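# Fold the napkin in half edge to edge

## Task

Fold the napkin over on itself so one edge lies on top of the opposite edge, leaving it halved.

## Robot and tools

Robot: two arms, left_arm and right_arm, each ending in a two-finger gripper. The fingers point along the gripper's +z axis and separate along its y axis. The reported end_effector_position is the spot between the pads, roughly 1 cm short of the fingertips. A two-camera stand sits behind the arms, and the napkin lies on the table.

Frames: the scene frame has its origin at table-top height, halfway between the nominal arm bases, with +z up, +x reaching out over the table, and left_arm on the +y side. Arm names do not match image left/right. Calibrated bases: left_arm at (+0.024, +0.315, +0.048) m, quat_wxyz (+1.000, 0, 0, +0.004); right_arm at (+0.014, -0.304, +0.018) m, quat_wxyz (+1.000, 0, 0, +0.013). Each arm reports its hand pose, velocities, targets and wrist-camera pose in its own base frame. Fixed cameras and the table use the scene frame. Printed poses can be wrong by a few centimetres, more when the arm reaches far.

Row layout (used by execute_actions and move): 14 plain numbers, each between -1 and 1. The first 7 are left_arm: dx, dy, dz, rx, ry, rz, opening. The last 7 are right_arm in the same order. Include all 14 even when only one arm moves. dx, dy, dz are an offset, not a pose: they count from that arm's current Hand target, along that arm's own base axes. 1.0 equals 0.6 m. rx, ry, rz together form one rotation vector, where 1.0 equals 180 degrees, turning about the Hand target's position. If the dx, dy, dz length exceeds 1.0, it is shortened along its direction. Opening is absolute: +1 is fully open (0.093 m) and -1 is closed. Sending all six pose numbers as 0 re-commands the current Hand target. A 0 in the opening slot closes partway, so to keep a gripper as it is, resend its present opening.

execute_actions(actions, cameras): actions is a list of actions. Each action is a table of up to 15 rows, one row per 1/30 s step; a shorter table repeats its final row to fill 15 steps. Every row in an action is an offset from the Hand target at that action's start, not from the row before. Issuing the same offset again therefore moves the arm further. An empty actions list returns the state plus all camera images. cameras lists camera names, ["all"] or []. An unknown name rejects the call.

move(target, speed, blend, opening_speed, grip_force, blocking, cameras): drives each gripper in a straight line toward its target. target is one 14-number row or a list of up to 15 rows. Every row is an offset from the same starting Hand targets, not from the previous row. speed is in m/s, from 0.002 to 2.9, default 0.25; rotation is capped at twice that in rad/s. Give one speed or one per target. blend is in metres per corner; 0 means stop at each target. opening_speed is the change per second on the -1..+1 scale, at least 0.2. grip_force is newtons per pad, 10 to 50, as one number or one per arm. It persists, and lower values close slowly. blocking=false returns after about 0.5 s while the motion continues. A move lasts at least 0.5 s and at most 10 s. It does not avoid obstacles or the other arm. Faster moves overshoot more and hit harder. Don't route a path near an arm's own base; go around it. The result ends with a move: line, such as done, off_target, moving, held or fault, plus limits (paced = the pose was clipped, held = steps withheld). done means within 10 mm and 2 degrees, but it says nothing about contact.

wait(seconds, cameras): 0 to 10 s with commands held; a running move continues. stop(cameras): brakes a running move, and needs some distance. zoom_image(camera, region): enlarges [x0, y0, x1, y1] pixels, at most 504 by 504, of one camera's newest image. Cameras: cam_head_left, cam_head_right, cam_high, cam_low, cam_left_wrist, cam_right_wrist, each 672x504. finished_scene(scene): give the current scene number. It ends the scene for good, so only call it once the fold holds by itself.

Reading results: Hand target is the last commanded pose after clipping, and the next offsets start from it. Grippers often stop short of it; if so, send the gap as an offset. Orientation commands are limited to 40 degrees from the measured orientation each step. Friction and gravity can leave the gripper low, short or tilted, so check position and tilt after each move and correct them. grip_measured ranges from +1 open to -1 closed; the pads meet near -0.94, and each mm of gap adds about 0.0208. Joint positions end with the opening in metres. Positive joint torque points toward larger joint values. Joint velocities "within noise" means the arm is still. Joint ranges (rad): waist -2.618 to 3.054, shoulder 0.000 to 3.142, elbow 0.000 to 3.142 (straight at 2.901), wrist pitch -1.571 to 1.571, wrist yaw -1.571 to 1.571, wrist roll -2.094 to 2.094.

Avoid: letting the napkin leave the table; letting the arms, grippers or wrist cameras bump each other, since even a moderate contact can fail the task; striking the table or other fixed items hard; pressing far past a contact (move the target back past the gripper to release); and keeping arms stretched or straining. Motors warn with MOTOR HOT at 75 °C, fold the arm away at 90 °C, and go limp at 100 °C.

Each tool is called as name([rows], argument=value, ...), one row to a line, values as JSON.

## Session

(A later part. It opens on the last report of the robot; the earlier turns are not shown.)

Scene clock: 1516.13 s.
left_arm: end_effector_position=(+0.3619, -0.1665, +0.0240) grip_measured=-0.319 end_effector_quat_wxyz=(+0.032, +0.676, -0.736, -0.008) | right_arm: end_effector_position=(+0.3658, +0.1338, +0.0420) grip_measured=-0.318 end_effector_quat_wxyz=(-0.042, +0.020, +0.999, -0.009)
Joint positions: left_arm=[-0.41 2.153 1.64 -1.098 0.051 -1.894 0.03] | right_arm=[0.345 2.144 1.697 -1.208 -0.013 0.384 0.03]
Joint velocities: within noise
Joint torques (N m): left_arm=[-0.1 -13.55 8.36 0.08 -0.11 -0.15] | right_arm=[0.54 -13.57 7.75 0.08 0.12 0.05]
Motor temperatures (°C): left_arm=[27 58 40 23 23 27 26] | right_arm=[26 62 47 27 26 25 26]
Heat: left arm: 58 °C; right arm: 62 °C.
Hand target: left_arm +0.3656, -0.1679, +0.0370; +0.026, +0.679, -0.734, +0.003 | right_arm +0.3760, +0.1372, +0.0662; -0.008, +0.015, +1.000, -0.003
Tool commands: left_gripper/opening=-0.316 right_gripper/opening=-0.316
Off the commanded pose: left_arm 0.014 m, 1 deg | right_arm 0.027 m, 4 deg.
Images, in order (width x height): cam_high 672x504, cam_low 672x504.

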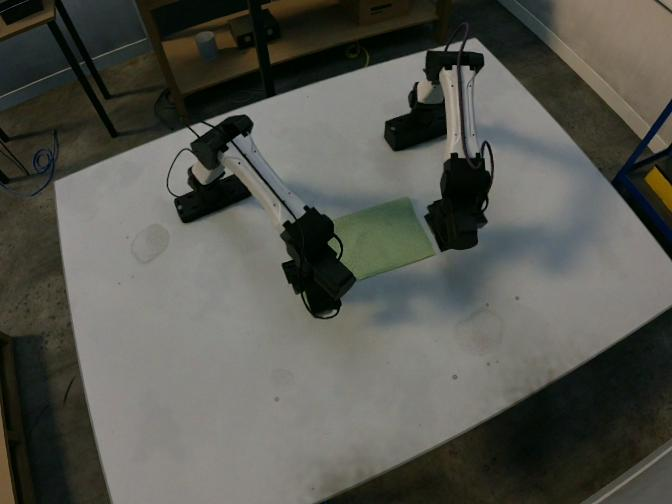

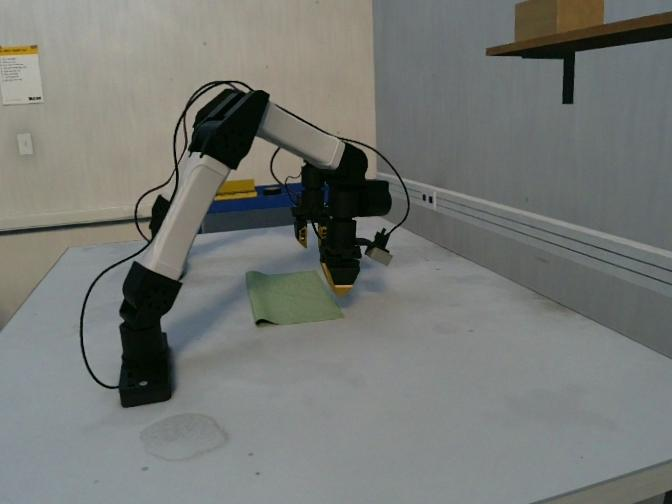

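move(target=[-0.16,0.05,0.15,0,0,0,-0.316,-0.137,-0.031,0.117,0,0,0,-0.316], speed=0.3, cameras=["cam_left_wrist", "cam_right_wrist", "cam_high"])

zoom_image(camera="cam_high", region=[270, 180, 460, 310])

Scene clock: 1530.80 s.
left_arm: end_effector_position=(+0.2781, -0.1396, +0.1293) grip_measured=-0.319 end_effector_quat_wxyz=(+0.021, +0.676, -0.737, +0.016) | right_arm: end_effector_position=(+0.2984, +0.1212, +0.1317) grip_measured=-0.318 end_effector_quat_wxyz=(-0.013, +0.011, +1.000, +0.002)
Joint positions: left_arm=[-0.437 1.707 1.452 -1.304 0.051 -1.922 0.03] | right_arm=[0.379 1.782 1.552 -1.363 -0.013 0.401 0.03]
Joint torques (N m): left_arm=[-0.65 -8.49 5.56 0.23 -0.11 -0.2] | right_arm=[0.47 -9.51 4.37 0.24 0.12 0.19]
Motor temperatures (°C): left_arm=[27 61 41 23 23 27 26] | right_arm=[26 69 47 27 26 25 26]
Heat: left arm: 61 °C; right arm: 69 °C.
Hand target: left_arm +0.2697, -0.1379, +0.1270; +0.026, +0.679, -0.734, +0.003 | right_arm +0.2937, +0.1186, +0.1365; -0.007, +0.015, +1.000, -0.003
Off the commanded pose: left_arm 0.009 m, 2 deg | right_arm 0.007 m, 1 deg.
move: done
Images, in order (width x height): cam_high 672x504, cam_left_wrist 672x504, cam_right_wrist 672x504.

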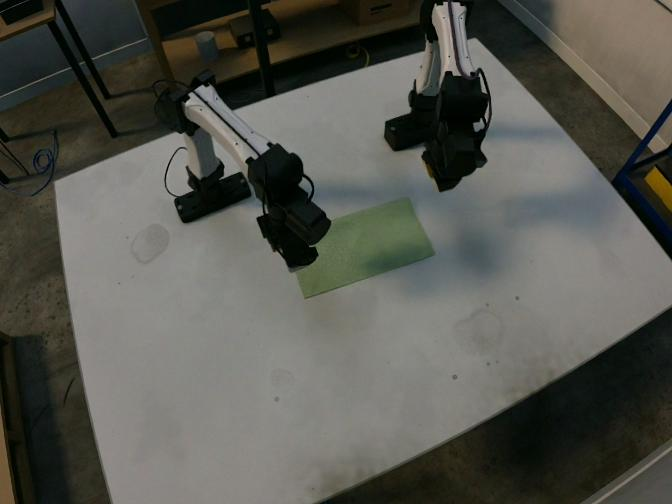

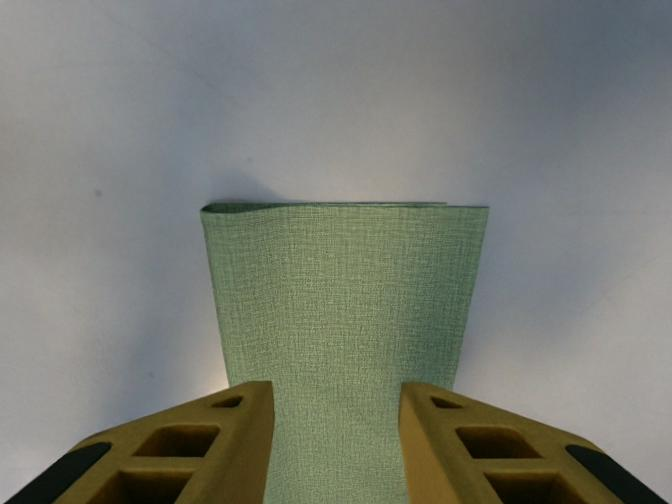

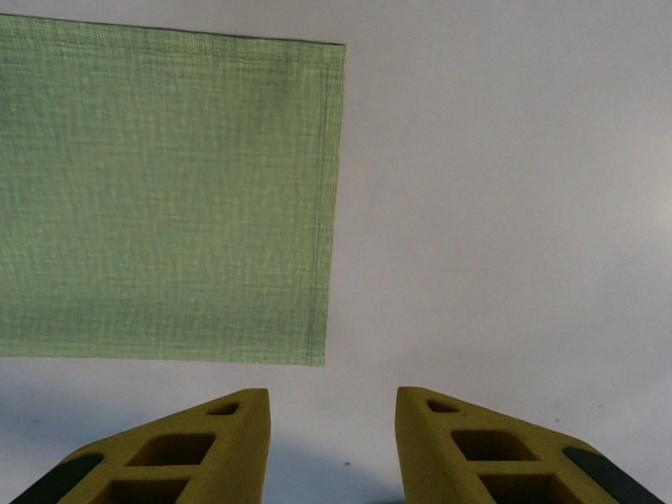

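Scaled by 2.653 from the camera's 672x504 image, which has a finer 960x720 frame.

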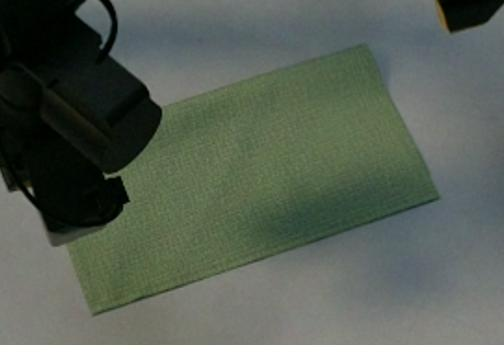

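execute_actions(actions=[], cameras=["cam_low", "cam_head_left", "cam_head_right"])

zoom_image(camera="cam_low", region=[240, 265, 350, 340])

Scene clock: 1556.90 s.
left_arm: end_effector_position=(+0.2780, -0.1395, +0.1293) grip_measured=-0.319 end_effector_quat_wxyz=(+0.021, +0.676, -0.737, +0.015) | right_arm: end_effector_position=(+0.2984, +0.1212, +0.1317) grip_measured=-0.318 end_effector_quat_wxyz=(-0.013, +0.011, +1.000, +0.002)
Joint positions: left_arm=[-0.437 1.707 1.452 -1.304 0.051 -1.922 0.03] | right_arm=[0.379 1.782 1.552 -1.363 -0.013 0.401 0.03]
Joint velocities: within noise
Joint torques (N m): left_arm=[-0.62 -8.46 5.61 0.2 -0.11 -0.2] | right_arm=[0.5 -9.48 4.37 0.25 0.11 0.21]
Motor temperatures (°C): left_arm=[27 54 39 23 23 27 26] | right_arm=[26 64 45 27 26 25 26]
Heat: left arm: 54 °C; right arm: 64 °C.
Hand target: left_arm +0.2697, -0.1379, +0.1270; +0.026, +0.679, -0.734, +0.003 | right_arm +0.2937, +0.1186, +0.1365; -0.008, +0.015, +1.000, -0.003
Tool commands: left_gripper/opening=-0.316 right_gripper/opening=-0.316
Off the commanded pose: left_arm 0.009 m, 2 deg | right_arm 0.007 m, 1 deg.
Images, in order (width x height): cam_head_left 672x504, cam_head_right 672x504, cam_low 672x504.

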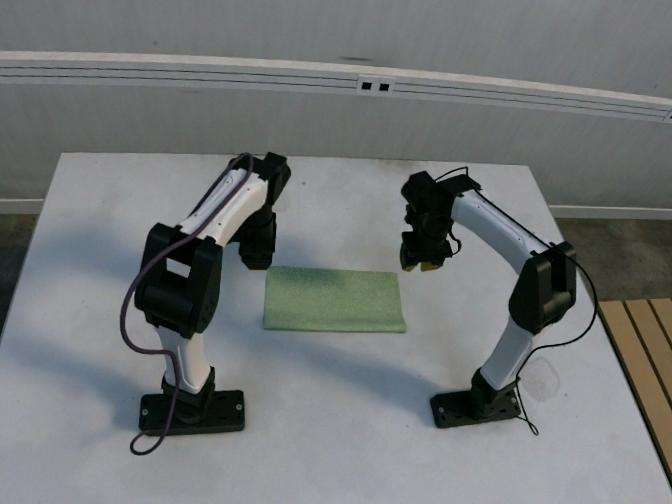

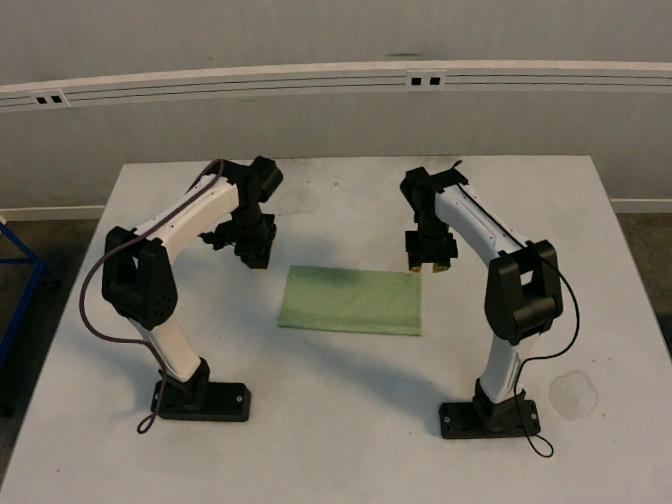

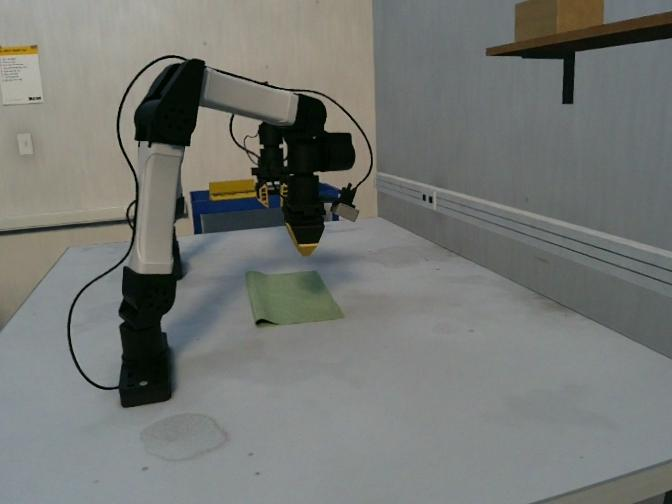

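Scaled by 4.582 from the camera's 672x504 image, which has a finer 960x720 frame.

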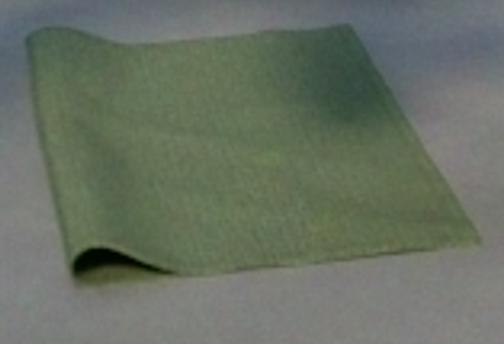

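move([
  [0.1568,-0.061,-0.212,0,0,0,-0.316,0.0998,0.0007,-0.169,0,0,0,-0.316],
  [0.1568,-0.061,-0.300,0,0,0,-0.316,0.0998,0.0007,-0.2575,0,0,0,-0.316],
], speed=[0.25,0.06], blend=[0.01,0], cameras=["cam_left_wrist", "cam_right_wrist"])

Scene clock: 1614.90 s.
left_arm: end_effector_position=(+0.3645, -0.1783, -0.0373) grip_measured=-0.319 end_effector_quat_wxyz=(+0.024, +0.677, -0.735, +0.008) | right_arm: end_effector_position=(+0.3521, +0.1230, -0.0031) grip_measured=-0.318 end_effector_quat_wxyz=(-0.009, +0.019, +1.000, +0.004)
Joint positions: left_arm=[-0.434 2.236 1.516 -0.856 0.051 -1.922 0.03] | right_arm=[0.33 2.073 1.401 -0.912 -0.013 0.367 0.03]
Joint torques (N m): left_arm=[0.43 -9.73 4.6 0.79 -0.11 -0.04] | right_arm=[-0.32 -7.02 3.14 0.85 0.12 -0.06]
Motor temperatures (°C): left_arm=[27 50 38 23 23 27 26] | right_arm=[26 62 43 27 26 25 25]
Heat: left arm: 50 °C; right arm: 62 °C.
Hand target: left_arm +0.3638, -0.1745, -0.0530; +0.026, +0.679, -0.734, +0.003 | right_arm +0.3536, +0.1190, -0.0180; -0.008, +0.015, +1.000, -0.003
Off the commanded pose: left_arm 0.016 m, 1 deg | right_arm 0.016 m, 1 deg.
move: off_target (left_arm, right_arm)
Images, in order (width x height): cam_left_wrist 672x504, cam_right_wrist 672x504.

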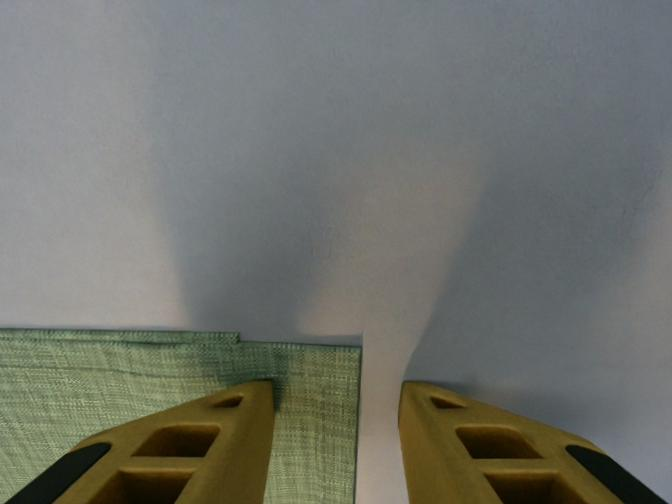

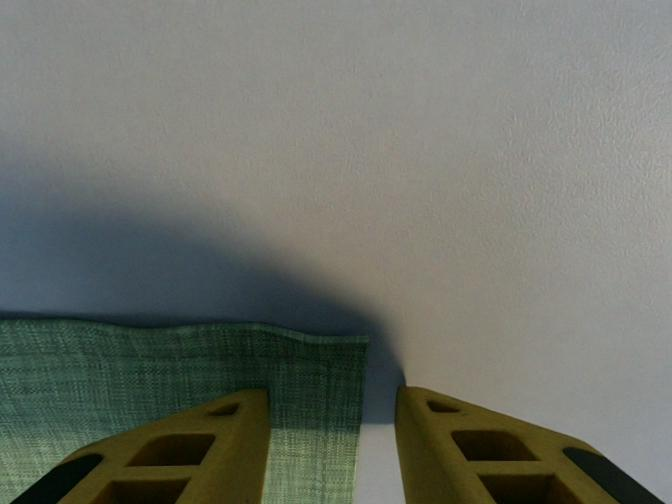

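move([
  [0,0,0,0,0,0,-1,0,0,0,0,0,0,-1],
  [0,0,0.085,0,0,0,-1,0,0,0.085,0,0,0,-1],
], speed=[0.05,0.1], opening_speed=0.8, cameras=["cam_left_wrist", "cam_right_wrist", "cam_low"])

Scene clock: 1621.60 s.
left_arm: end_effector_position=(+0.3564, -0.1749, -0.0174) grip_measured=-0.984 end_effector_quat_wxyz=(+0.033, +0.678, -0.735, -0.011) | right_arm: end_effector_position=(+0.3381, +0.1190, +0.0080) grip_measured=-0.972 end_effector_quat_wxyz=(-0.046, +0.018, +0.999, -0.008)
Joint positions: left_arm=[-0.434 2.207 1.554 -0.964 0.053 -1.922 0] | right_arm=[0.331 2.073 1.445 -1.034 -0.017 0.367 0]
Joint torques (N m): left_arm=[0.44 -14.23 8.21 0.06 -0.13 -0.05] | right_arm=[-0.31 -13.23 7.65 0.05 0.16 -0.02]
Motor temperatures (°C): left_arm=[27 51 38 23 23 27 26] | right_arm=[26 61 43 27 26 25 26]
Heat: left arm: 51 °C; right arm: 61 °C.
Hand target: left_arm +0.3638, -0.1744, -0.0019; +0.026, +0.679, -0.734, +0.003 | right_arm +0.3536, +0.1191, +0.0330; -0.007, +0.015, +1.000, -0.003
Off the commanded pose: left_arm 0.017 m, 2 deg | right_arm 0.029 m, 4 deg.
move: off_target (left_arm, right_arm)
Images, in order (width x height): cam_low 672x504, cam_left_wrist 672x504, cam_right_wrist 672x504.

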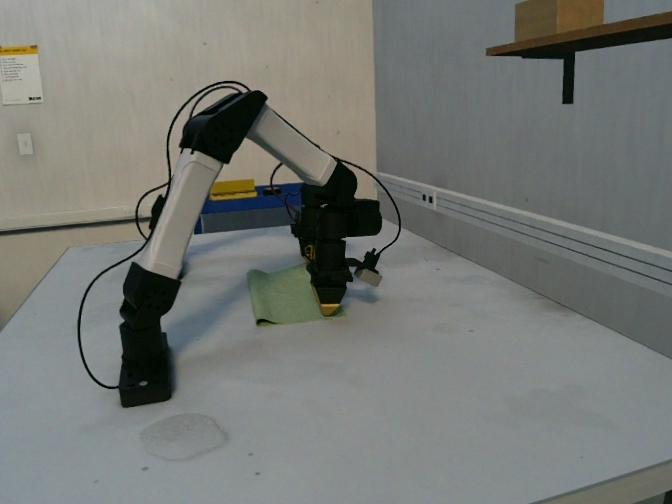

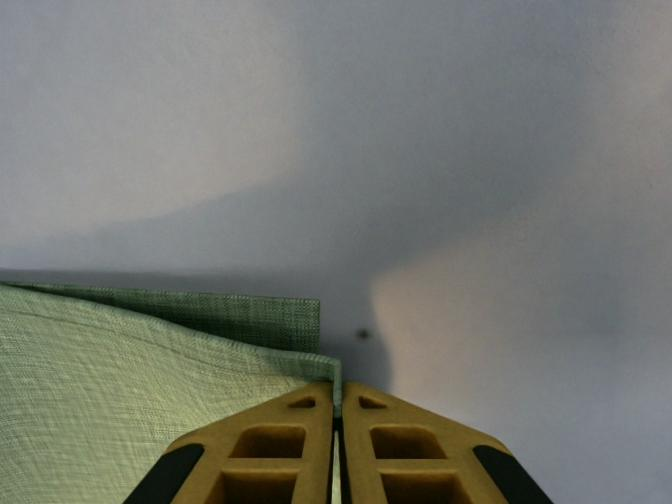

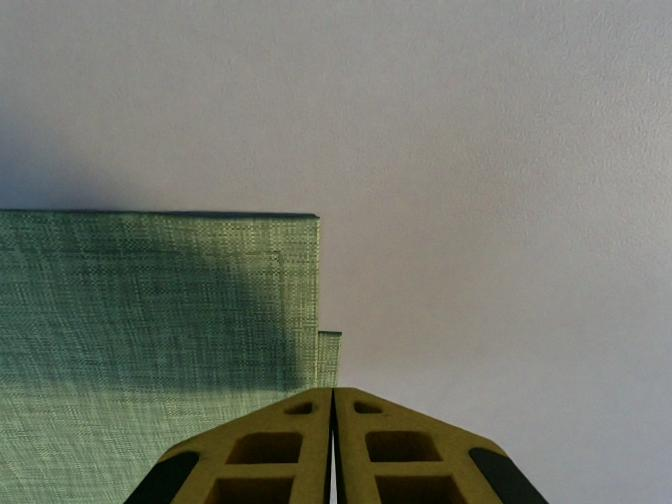

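move([
  [0,0,0,0,0,0,-1,0,0,0,0,0,0,-0.316],
  [0,0,0,0,0,0,-1,0,0,0.05,0,0,0,-0.316],
  [0,0,0,0,0,0,-1,0.0138,0.0143,0.03,0,0,0,-0.316],
  [0,0,0,0,0,0,-1,0.0138,0.0143,-0.085,0,0,0,-0.316],
], speed=[0.1,0.1,0.1,0.07], blend=[0,0.005,0.005,0], cameras=["cam_left_wrist", "cam_right_wrist"])

Scene clock: 1638.17 s.
left_arm: end_effector_position=(+0.3563, -0.1748, -0.0174) grip_measured=-0.984 end_effector_quat_wxyz=(+0.033, +0.678, -0.735, -0.011) | right_arm: end_effector_position=(+0.3612, +0.1282, -0.0033) grip_measured=-0.318 end_effector_quat_wxyz=(-0.009, +0.016, +1.000, +0.005)
Joint positions: left_arm=[-0.434 2.207 1.554 -0.964 0.053 -1.922 0] | right_arm=[0.334 2.11 1.458 -0.933 -0.016 0.367 0.03]
Joint torques (N m): left_arm=[0.44 -14.22 8.18 0.06 -0.14 -0.04] | right_arm=[0.5 -7.57 3.26 0.84 0.13 0.11]
Motor temperatures (°C): left_arm=[27 54 39 23 23 27 26] | right_arm=[26 65 44 27 26 25 26]
Heat: left arm: 54 °C; right arm: 65 °C.
Hand target: left_arm +0.3638, -0.1745, -0.0019; +0.026, +0.679, -0.734, +0.003 | right_arm +0.3619, +0.1276, -0.0180; -0.007, +0.015, +1.000, -0.003
Off the commanded pose: left_arm 0.017 m, 2 deg | right_arm 0.015 m, 1 deg.
move: off_target (left_arm, right_arm)
Images, in order (width x height): cam_left_wrist 672x504, cam_right_wrist 672x504.

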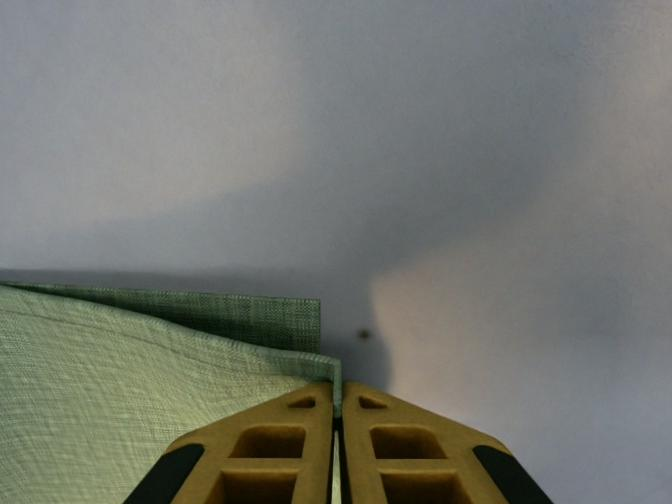

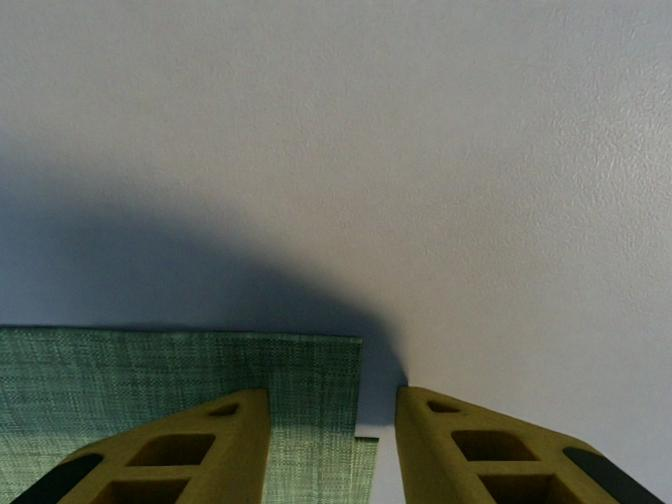

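move([
  [0,0,0,0,0,0,-1,0,0,0,0,0,0,-1],
  [0,0,0.05,0,0,0,-1,0,0,0.12,0,0,0,-1],
], speed=[0.05,0.1], opening_speed=0.8, cameras=["cam_left_wrist", "cam_right_wrist", "cam_low"])

Scene clock: 1644.97 s.
left_arm: end_effector_position=(+0.3564, -0.1749, +0.0102) grip_measured=-0.984 end_effector_quat_wxyz=(+0.035, +0.678, -0.734, -0.014) | right_arm: end_effector_position=(+0.3494, +0.1266, +0.0289) grip_measured=-0.972 end_effector_quat_wxyz=(-0.044, +0.013, +0.999, -0.008)
Joint positions: left_arm=[-0.434 2.175 1.617 -1.065 0.053 -1.922 0] | right_arm=[0.341 2.091 1.56 -1.128 -0.015 0.367 0]
Joint torques (N m): left_arm=[0.42 -14.49 8.62 0.02 -0.14 -0.04] | right_arm=[-0.13 -13.38 7.75 0.07 0.13 0.11]
Motor temperatures (°C): left_arm=[27 55 40 23 23 27 26] | right_arm=[26 65 44 27 26 25 26]
Heat: left arm: 55 °C; right arm: 65 °C.
Hand target: left_arm +0.3638, -0.1744, +0.0280; +0.026, +0.679, -0.734, +0.003 | right_arm +0.3620, +0.1276, +0.0539; -0.008, +0.015, +1.000, -0.003
Off the commanded pose: left_arm 0.019 m, 2 deg | right_arm 0.028 m, 4 deg.
move: off_target (left_arm, right_arm)
Images, in order (width x height): cam_low 672x504, cam_left_wrist 672x504, cam_right_wrist 672x504.

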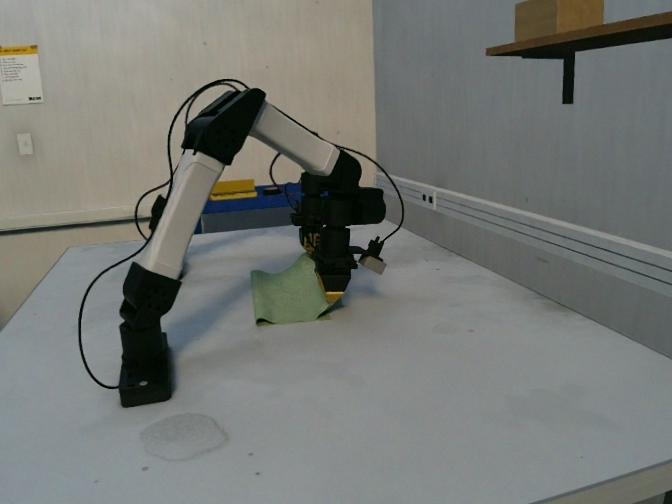

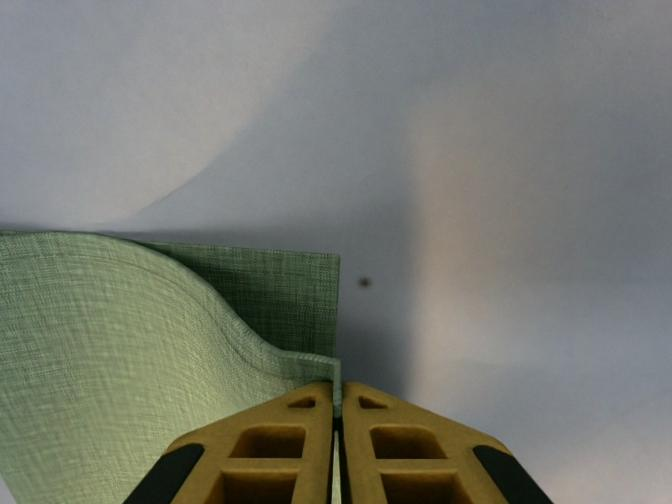

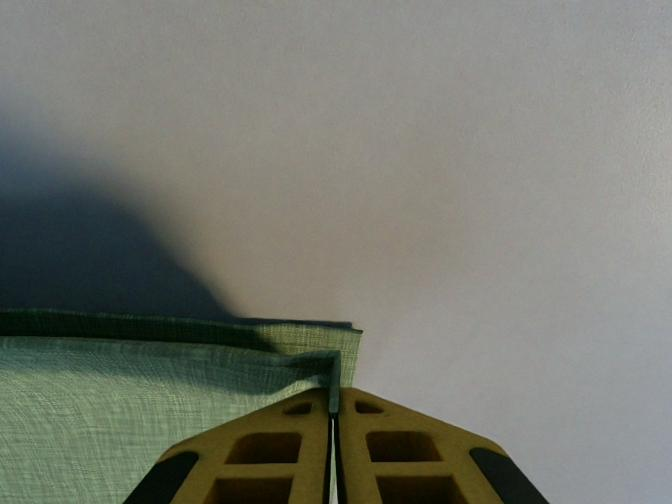

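execute_actions(actions=[], cameras=["cam_high", "cam_head_left", "cam_head_right"])

zoom_image(camera="cam_high", region=[270, 180, 460, 310])

zoom_image(camera="cam_head_right", region=[260, 220, 450, 350])

Scene clock: 1655.90 s.
left_arm: end_effector_position=(+0.3564, -0.1749, +0.0102) grip_measured=-0.984 end_effector_quat_wxyz=(+0.035, +0.678, -0.734, -0.014) | right_arm: end_effector_position=(+0.3493, +0.1266, +0.0289) grip_measured=-0.972 end_effector_quat_wxyz=(-0.044, +0.013, +0.999, -0.008)
Joint positions: left_arm=[-0.434 2.175 1.617 -1.065 0.053 -1.922 0] | right_arm=[0.341 2.091 1.56 -1.128 -0.015 0.367 0]
Joint velocities: within noise
Joint torques (N m): left_arm=[0.44 -14.48 8.62 0.03 -0.13 -0.04] | right_arm=[-0.09 -13.38 7.75 0.06 0.13 0.11]
Motor temperatures (°C): left_arm=[27 59 41 23 23 27 26] | right_arm=[26 68 44 27 26 25 26]
Heat: left arm: 59 °C; right arm: 68 °C.
Hand target: left_arm +0.3638, -0.1745, +0.0280; +0.026, +0.679, -0.734, +0.003 | right_arm +0.3620, +0.1276, +0.0539; -0.008, +0.015, +1.000, -0.003
Tool commands: left_gripper/opening=-1.0 right_gripper/opening=-1.0
Off the commanded pose: left_arm 0.019 m, 2 deg | right_arm 0.028 m, 4 deg.
Images, in order (width x height): cam_head_left 672x504, cam_head_right 672x504, cam_high 672x504.

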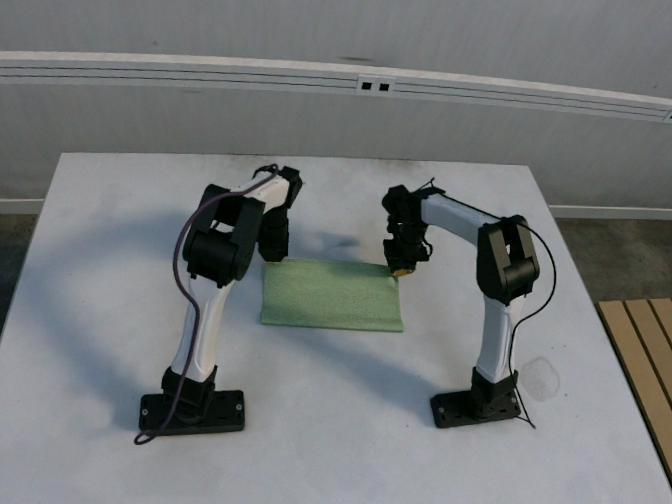

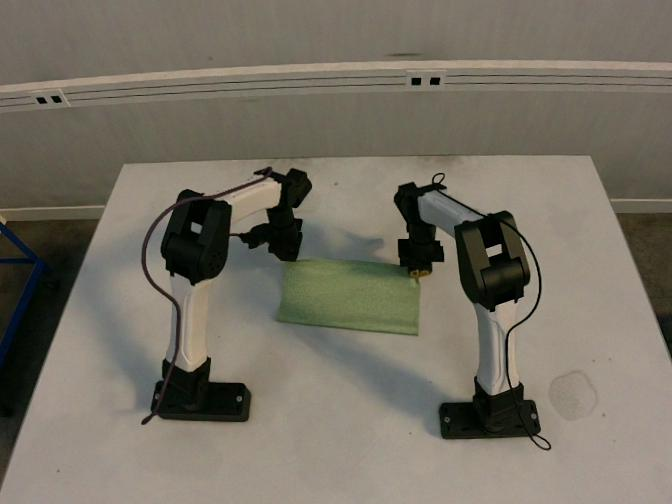

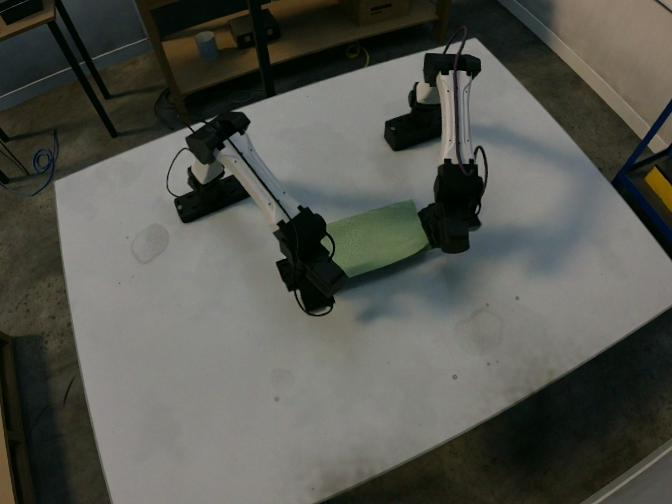

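Scaled by 2.653 from the camera's 672x504 image, which has a finer 960x720 frame.

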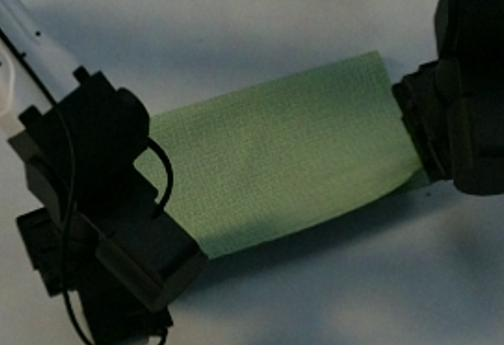

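Scaled by 2.653 from the camera's 672x504 image, which has a finer 960x720 frame.

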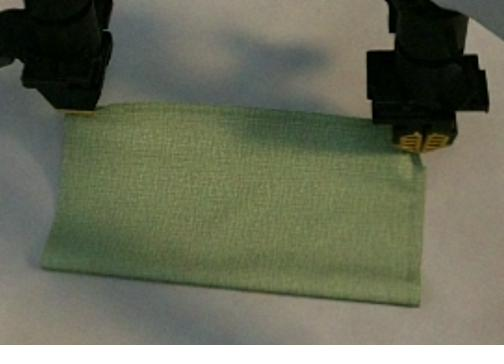

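move([
  [-0.130,0.003,0.055,0,0,-0.028,-1,-0.1265,0.0104,0.058,0,0,0,-1],
  [-0.3087,0.0067,0.103,0,0,-0.067,-1,-0.3013,0.0248,0.110,0,0,0,-1],
], speed=0.15, blend=[0.03,0], cameras=["cam_low", "cam_high", "cam_left_wrist", "cam_right_wrist"])

zoom_image(camera="cam_low", region=[210, 180, 350, 340])

zoom_image(camera="cam_high", region=[270, 180, 460, 310])

Scene clock: 1711.27 s.
left_arm: end_effector_position=(+0.1860, -0.1757, +0.0907) grip_measured=-0.984 end_effector_quat_wxyz=(-0.025, -0.594, +0.804, -0.010) | right_arm: end_effector_position=(+0.1851, +0.1464, +0.1181) grip_measured=-0.972 end_effector_quat_wxyz=(-0.012, +0.011, +1.000, +0.000)
Joint positions: left_arm=[-0.721 1.514 1.098 -1.145 0.054 -1.994 0] | right_arm=[0.658 1.452 1.152 -1.289 -0.015 0.68 0]
Joint torques (N m): left_arm=[-0.54 -7.13 5.41 0.19 -0.12 -0.22] | right_arm=[0.46 -6.48 4.37 0.25 0.1 0.17]
Motor temperatures (°C): left_arm=[27 67 44 23 23 27 26] | right_arm=[26 77 45 27 26 25 26]
Heat: left arm: 67 °C; right arm: 77 °C. Fold the right arm in close to its base, or ease its load, before you think long.
Hand target: left_arm +0.1786, -0.1705, +0.0899; -0.026, -0.598, +0.801, +0.000 | right_arm +0.1812, +0.1425, +0.1200; -0.008, +0.015, +1.000, -0.003
Off the commanded pose: left_arm 0.009 m, 1 deg | right_arm 0.006 m, 1 deg.
MOTOR HOT: joint 2 (shoulder) of the right arm reports 77 °C; the controller's stop level is 90 °C. To cool a motor, set the load down, stop pushing, or move to a pose that needs little force.
move: done
Images, in order (width x height): cam_high 672x504, cam_low 672x504, cam_left_wrist 672x504, cam_right_wrist 672x504.

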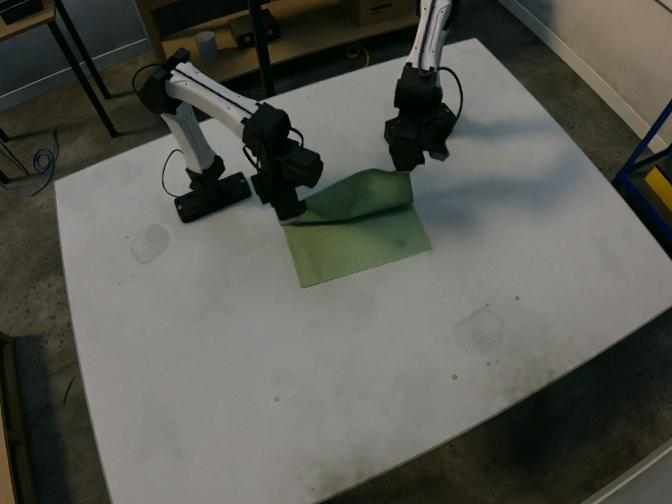

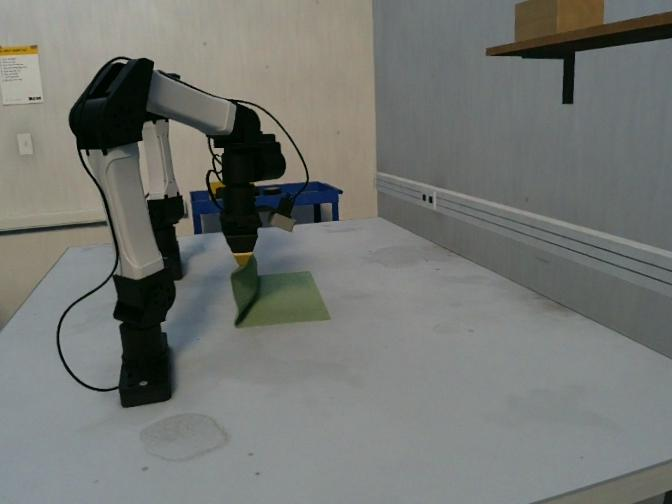

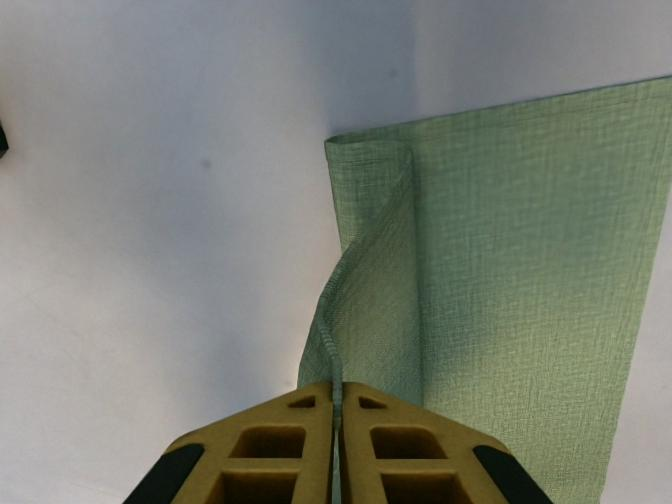

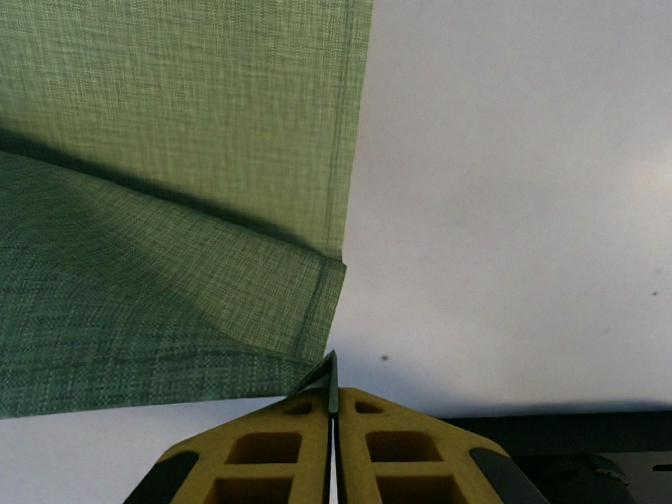

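Scaled by 3.150 from the camera's 672x504 image, which has a finer 960x720 frame.

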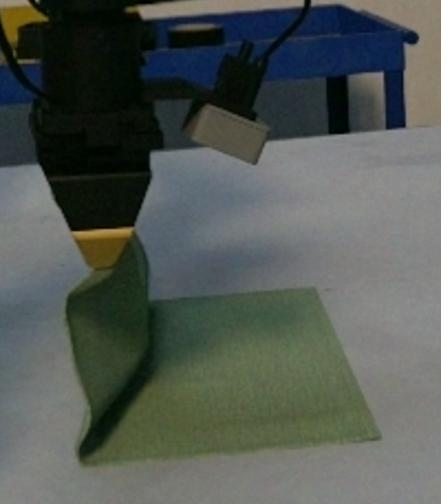

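Scaled by 2.653 from the camera's 672x504 image, which has a finer 960x720 frame.

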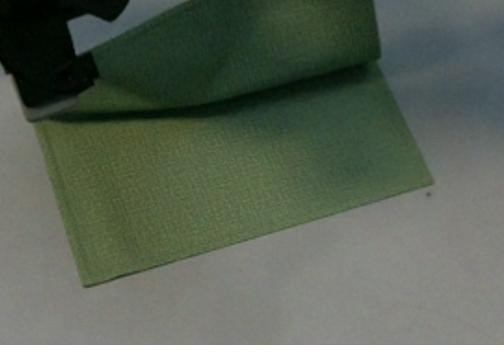

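move([
  [0.1527,-0.0027,-0.0115,0,0,0.03,-1,0.1408,-0.0067,-0.008,0,0,-0.01,-1],
  [0.2425,-0.0088,-0.093,0,0,0.067,-1,0.2338,-0.0127,-0.088,0,0,-0.02,-1],
], speed=0.13, blend=[0.03,0], cameras=["cam_low", "cam_left_wrist", "cam_right_wrist"])

zoom_image(camera="cam_low", region=[210, 200, 350, 340])

Scene clock: 1776.53 s.
left_arm: end_effector_position=(+0.3136, -0.1736, +0.0328) grip_measured=-0.984 end_effector_quat_wxyz=(-0.032, -0.671, +0.741, +0.008) | right_arm: end_effector_position=(+0.3076, +0.1332, +0.0624) grip_measured=-0.972 end_effector_quat_wxyz=(-0.027, +0.052, +0.998, -0.005)
Joint positions: left_arm=[-0.48 1.993 1.431 -1.047 0.054 -1.951 0] | right_arm=[0.401 1.89 1.411 -1.144 -0.015 0.504 0]
Joint torques (N m): left_arm=[0.4 -9.25 8.75 0.44 -0.14 -0.21] | right_arm=[-0.29 -7.17 8.16 0.37 0.12 -0.04]
Motor temperatures (°C): left_arm=[27 53 39 23 23 27 27] | right_arm=[26 60 42 27 26 25 26]
Heat: left arm: 53 °C; right arm: 60 °C.
Hand target: left_arm +0.3240, -0.1757, +0.0340; -0.026, -0.679, +0.734, -0.003 | right_arm +0.3214, +0.1349, +0.0671; -0.008, +0.047, +0.999, -0.003
Off the commanded pose: left_arm 0.011 m, 2 deg | right_arm 0.015 m, 2 deg.
MOTOR HOT: cleared for the motors of the right arm.
move: off_target (left_arm, right_arm)
Images, in order (width x height): cam_low 672x504, cam_left_wrist 672x504, cam_right_wrist 672x504.

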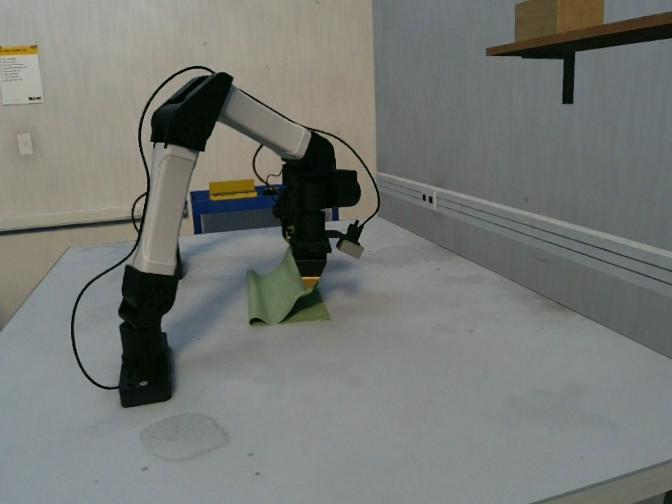

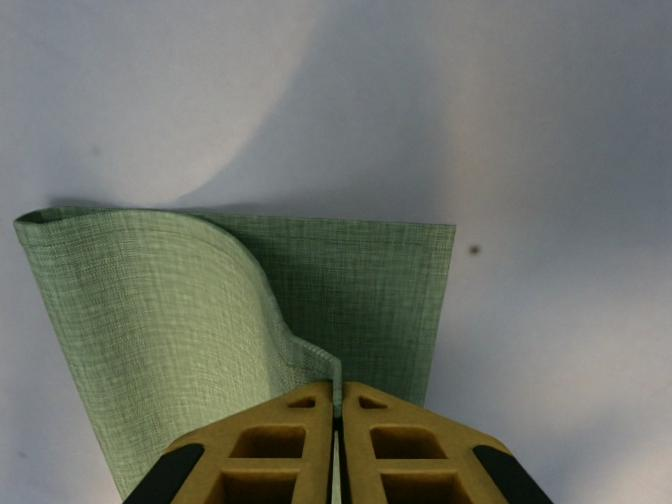

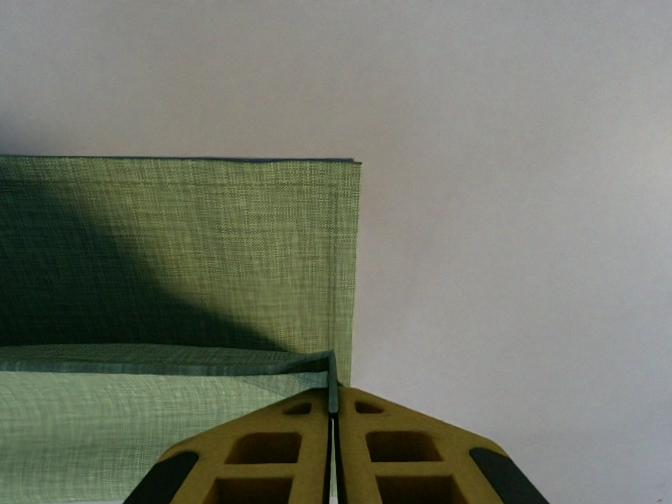

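Scaled by 3.600 from the camera's 672x504 image, which has a finer 960x720 frame.

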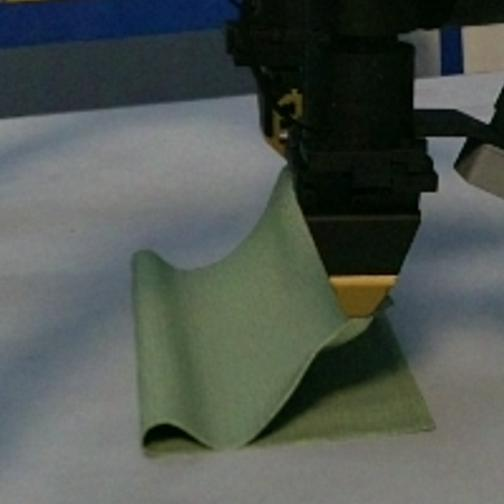

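move([
  [-0.054,-0.002,0.005,0,0,0,-1,-0.153,0.0205,0.0215,0,0,0,-1],
  [-0.0457,-0.002,-0.045,0,0,0,-1,-0.128,0.018,-0.0535,0,0,0,-1],
], speed=0.13, blend=[0.02,0], cameras=["cam_low", "cam_high", "cam_left_wrist"])

zoom_image(camera="cam_low", region=[210, 200, 350, 340])

zoom_image(camera="cam_high", region=[270, 180, 460, 310])

Scene clock: 1830.00 s.
left_arm: end_effector_position=(+0.2998, -0.1781, +0.0155) grip_measured=-0.984 end_effector_quat_wxyz=(-0.025, -0.675, +0.737, -0.011) | right_arm: end_effector_position=(+0.2439, +0.1493, +0.0404) grip_measured=-0.972 end_effector_quat_wxyz=(-0.007, +0.043, +0.999, +0.004)
Joint positions: left_arm=[-0.51 1.945 1.29 -0.911 0.054 -1.992 0] | right_arm=[0.54 1.697 1.081 -0.962 -0.015 0.626 0]
Joint torques (N m): left_arm=[-0.32 -8.46 5.23 0.5 -0.13 -0.18] | right_arm=[-0.35 -5.45 4.23 0.48 0.11 0.1]
Motor temperatures (°C): left_arm=[27 54 44 23 23 27 27] | right_arm=[26 60 47 27 26 25 26]
Heat: left arm: 54 °C; right arm: 60 °C.
Hand target: left_arm +0.2967, -0.1770, +0.0070; -0.026, -0.679, +0.734, -0.003 | right_arm +0.2446, +0.1457, +0.0350; -0.008, +0.047, +0.999, -0.003
Off the commanded pose: left_arm 0.009 m, 1 deg | right_arm 0.006 m, 1 deg.
move: done
Images, in order (width x height): cam_high 672x504, cam_low 672x504, cam_left_wrist 672x504.

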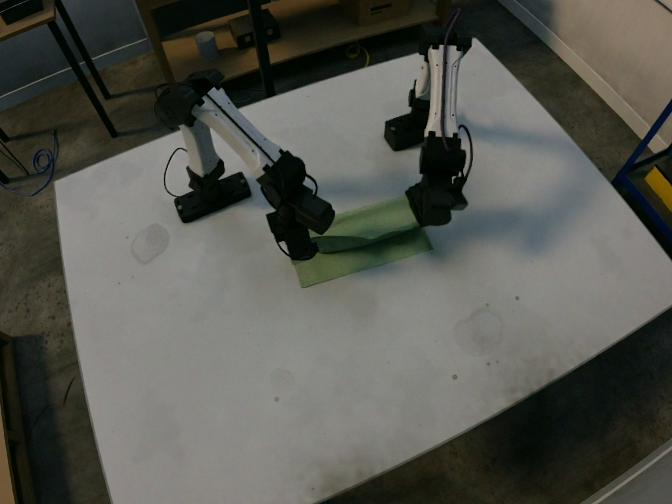

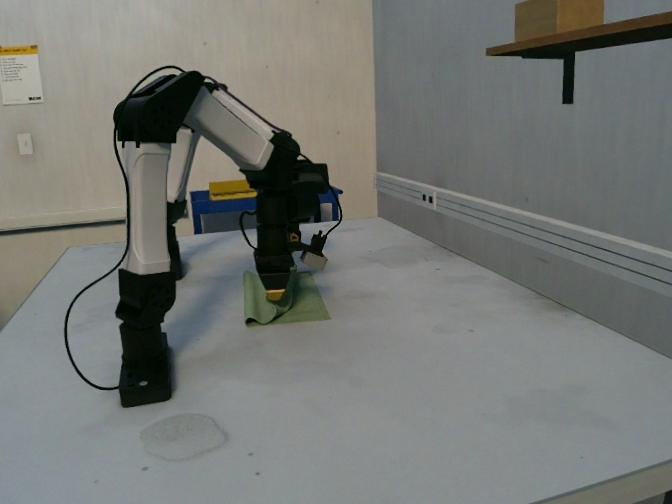

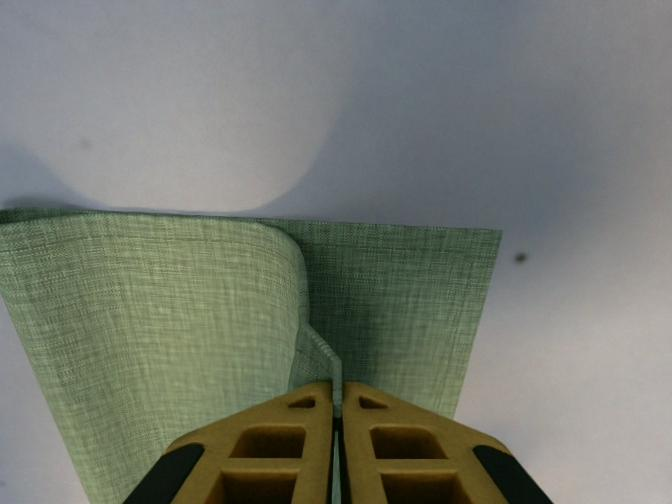

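Scaled by 3.600 from the camera's 672x504 image, which has a finer 960x720 frame.

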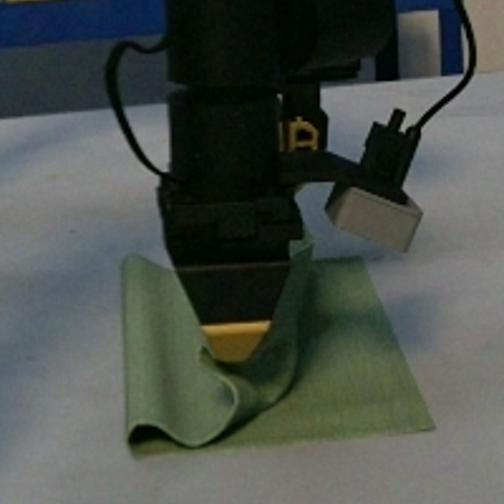

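Scaled by 2.653 from the camera's 672x504 image, which has a finer 960x720 frame.

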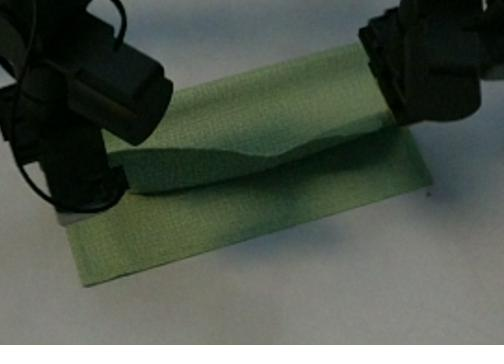

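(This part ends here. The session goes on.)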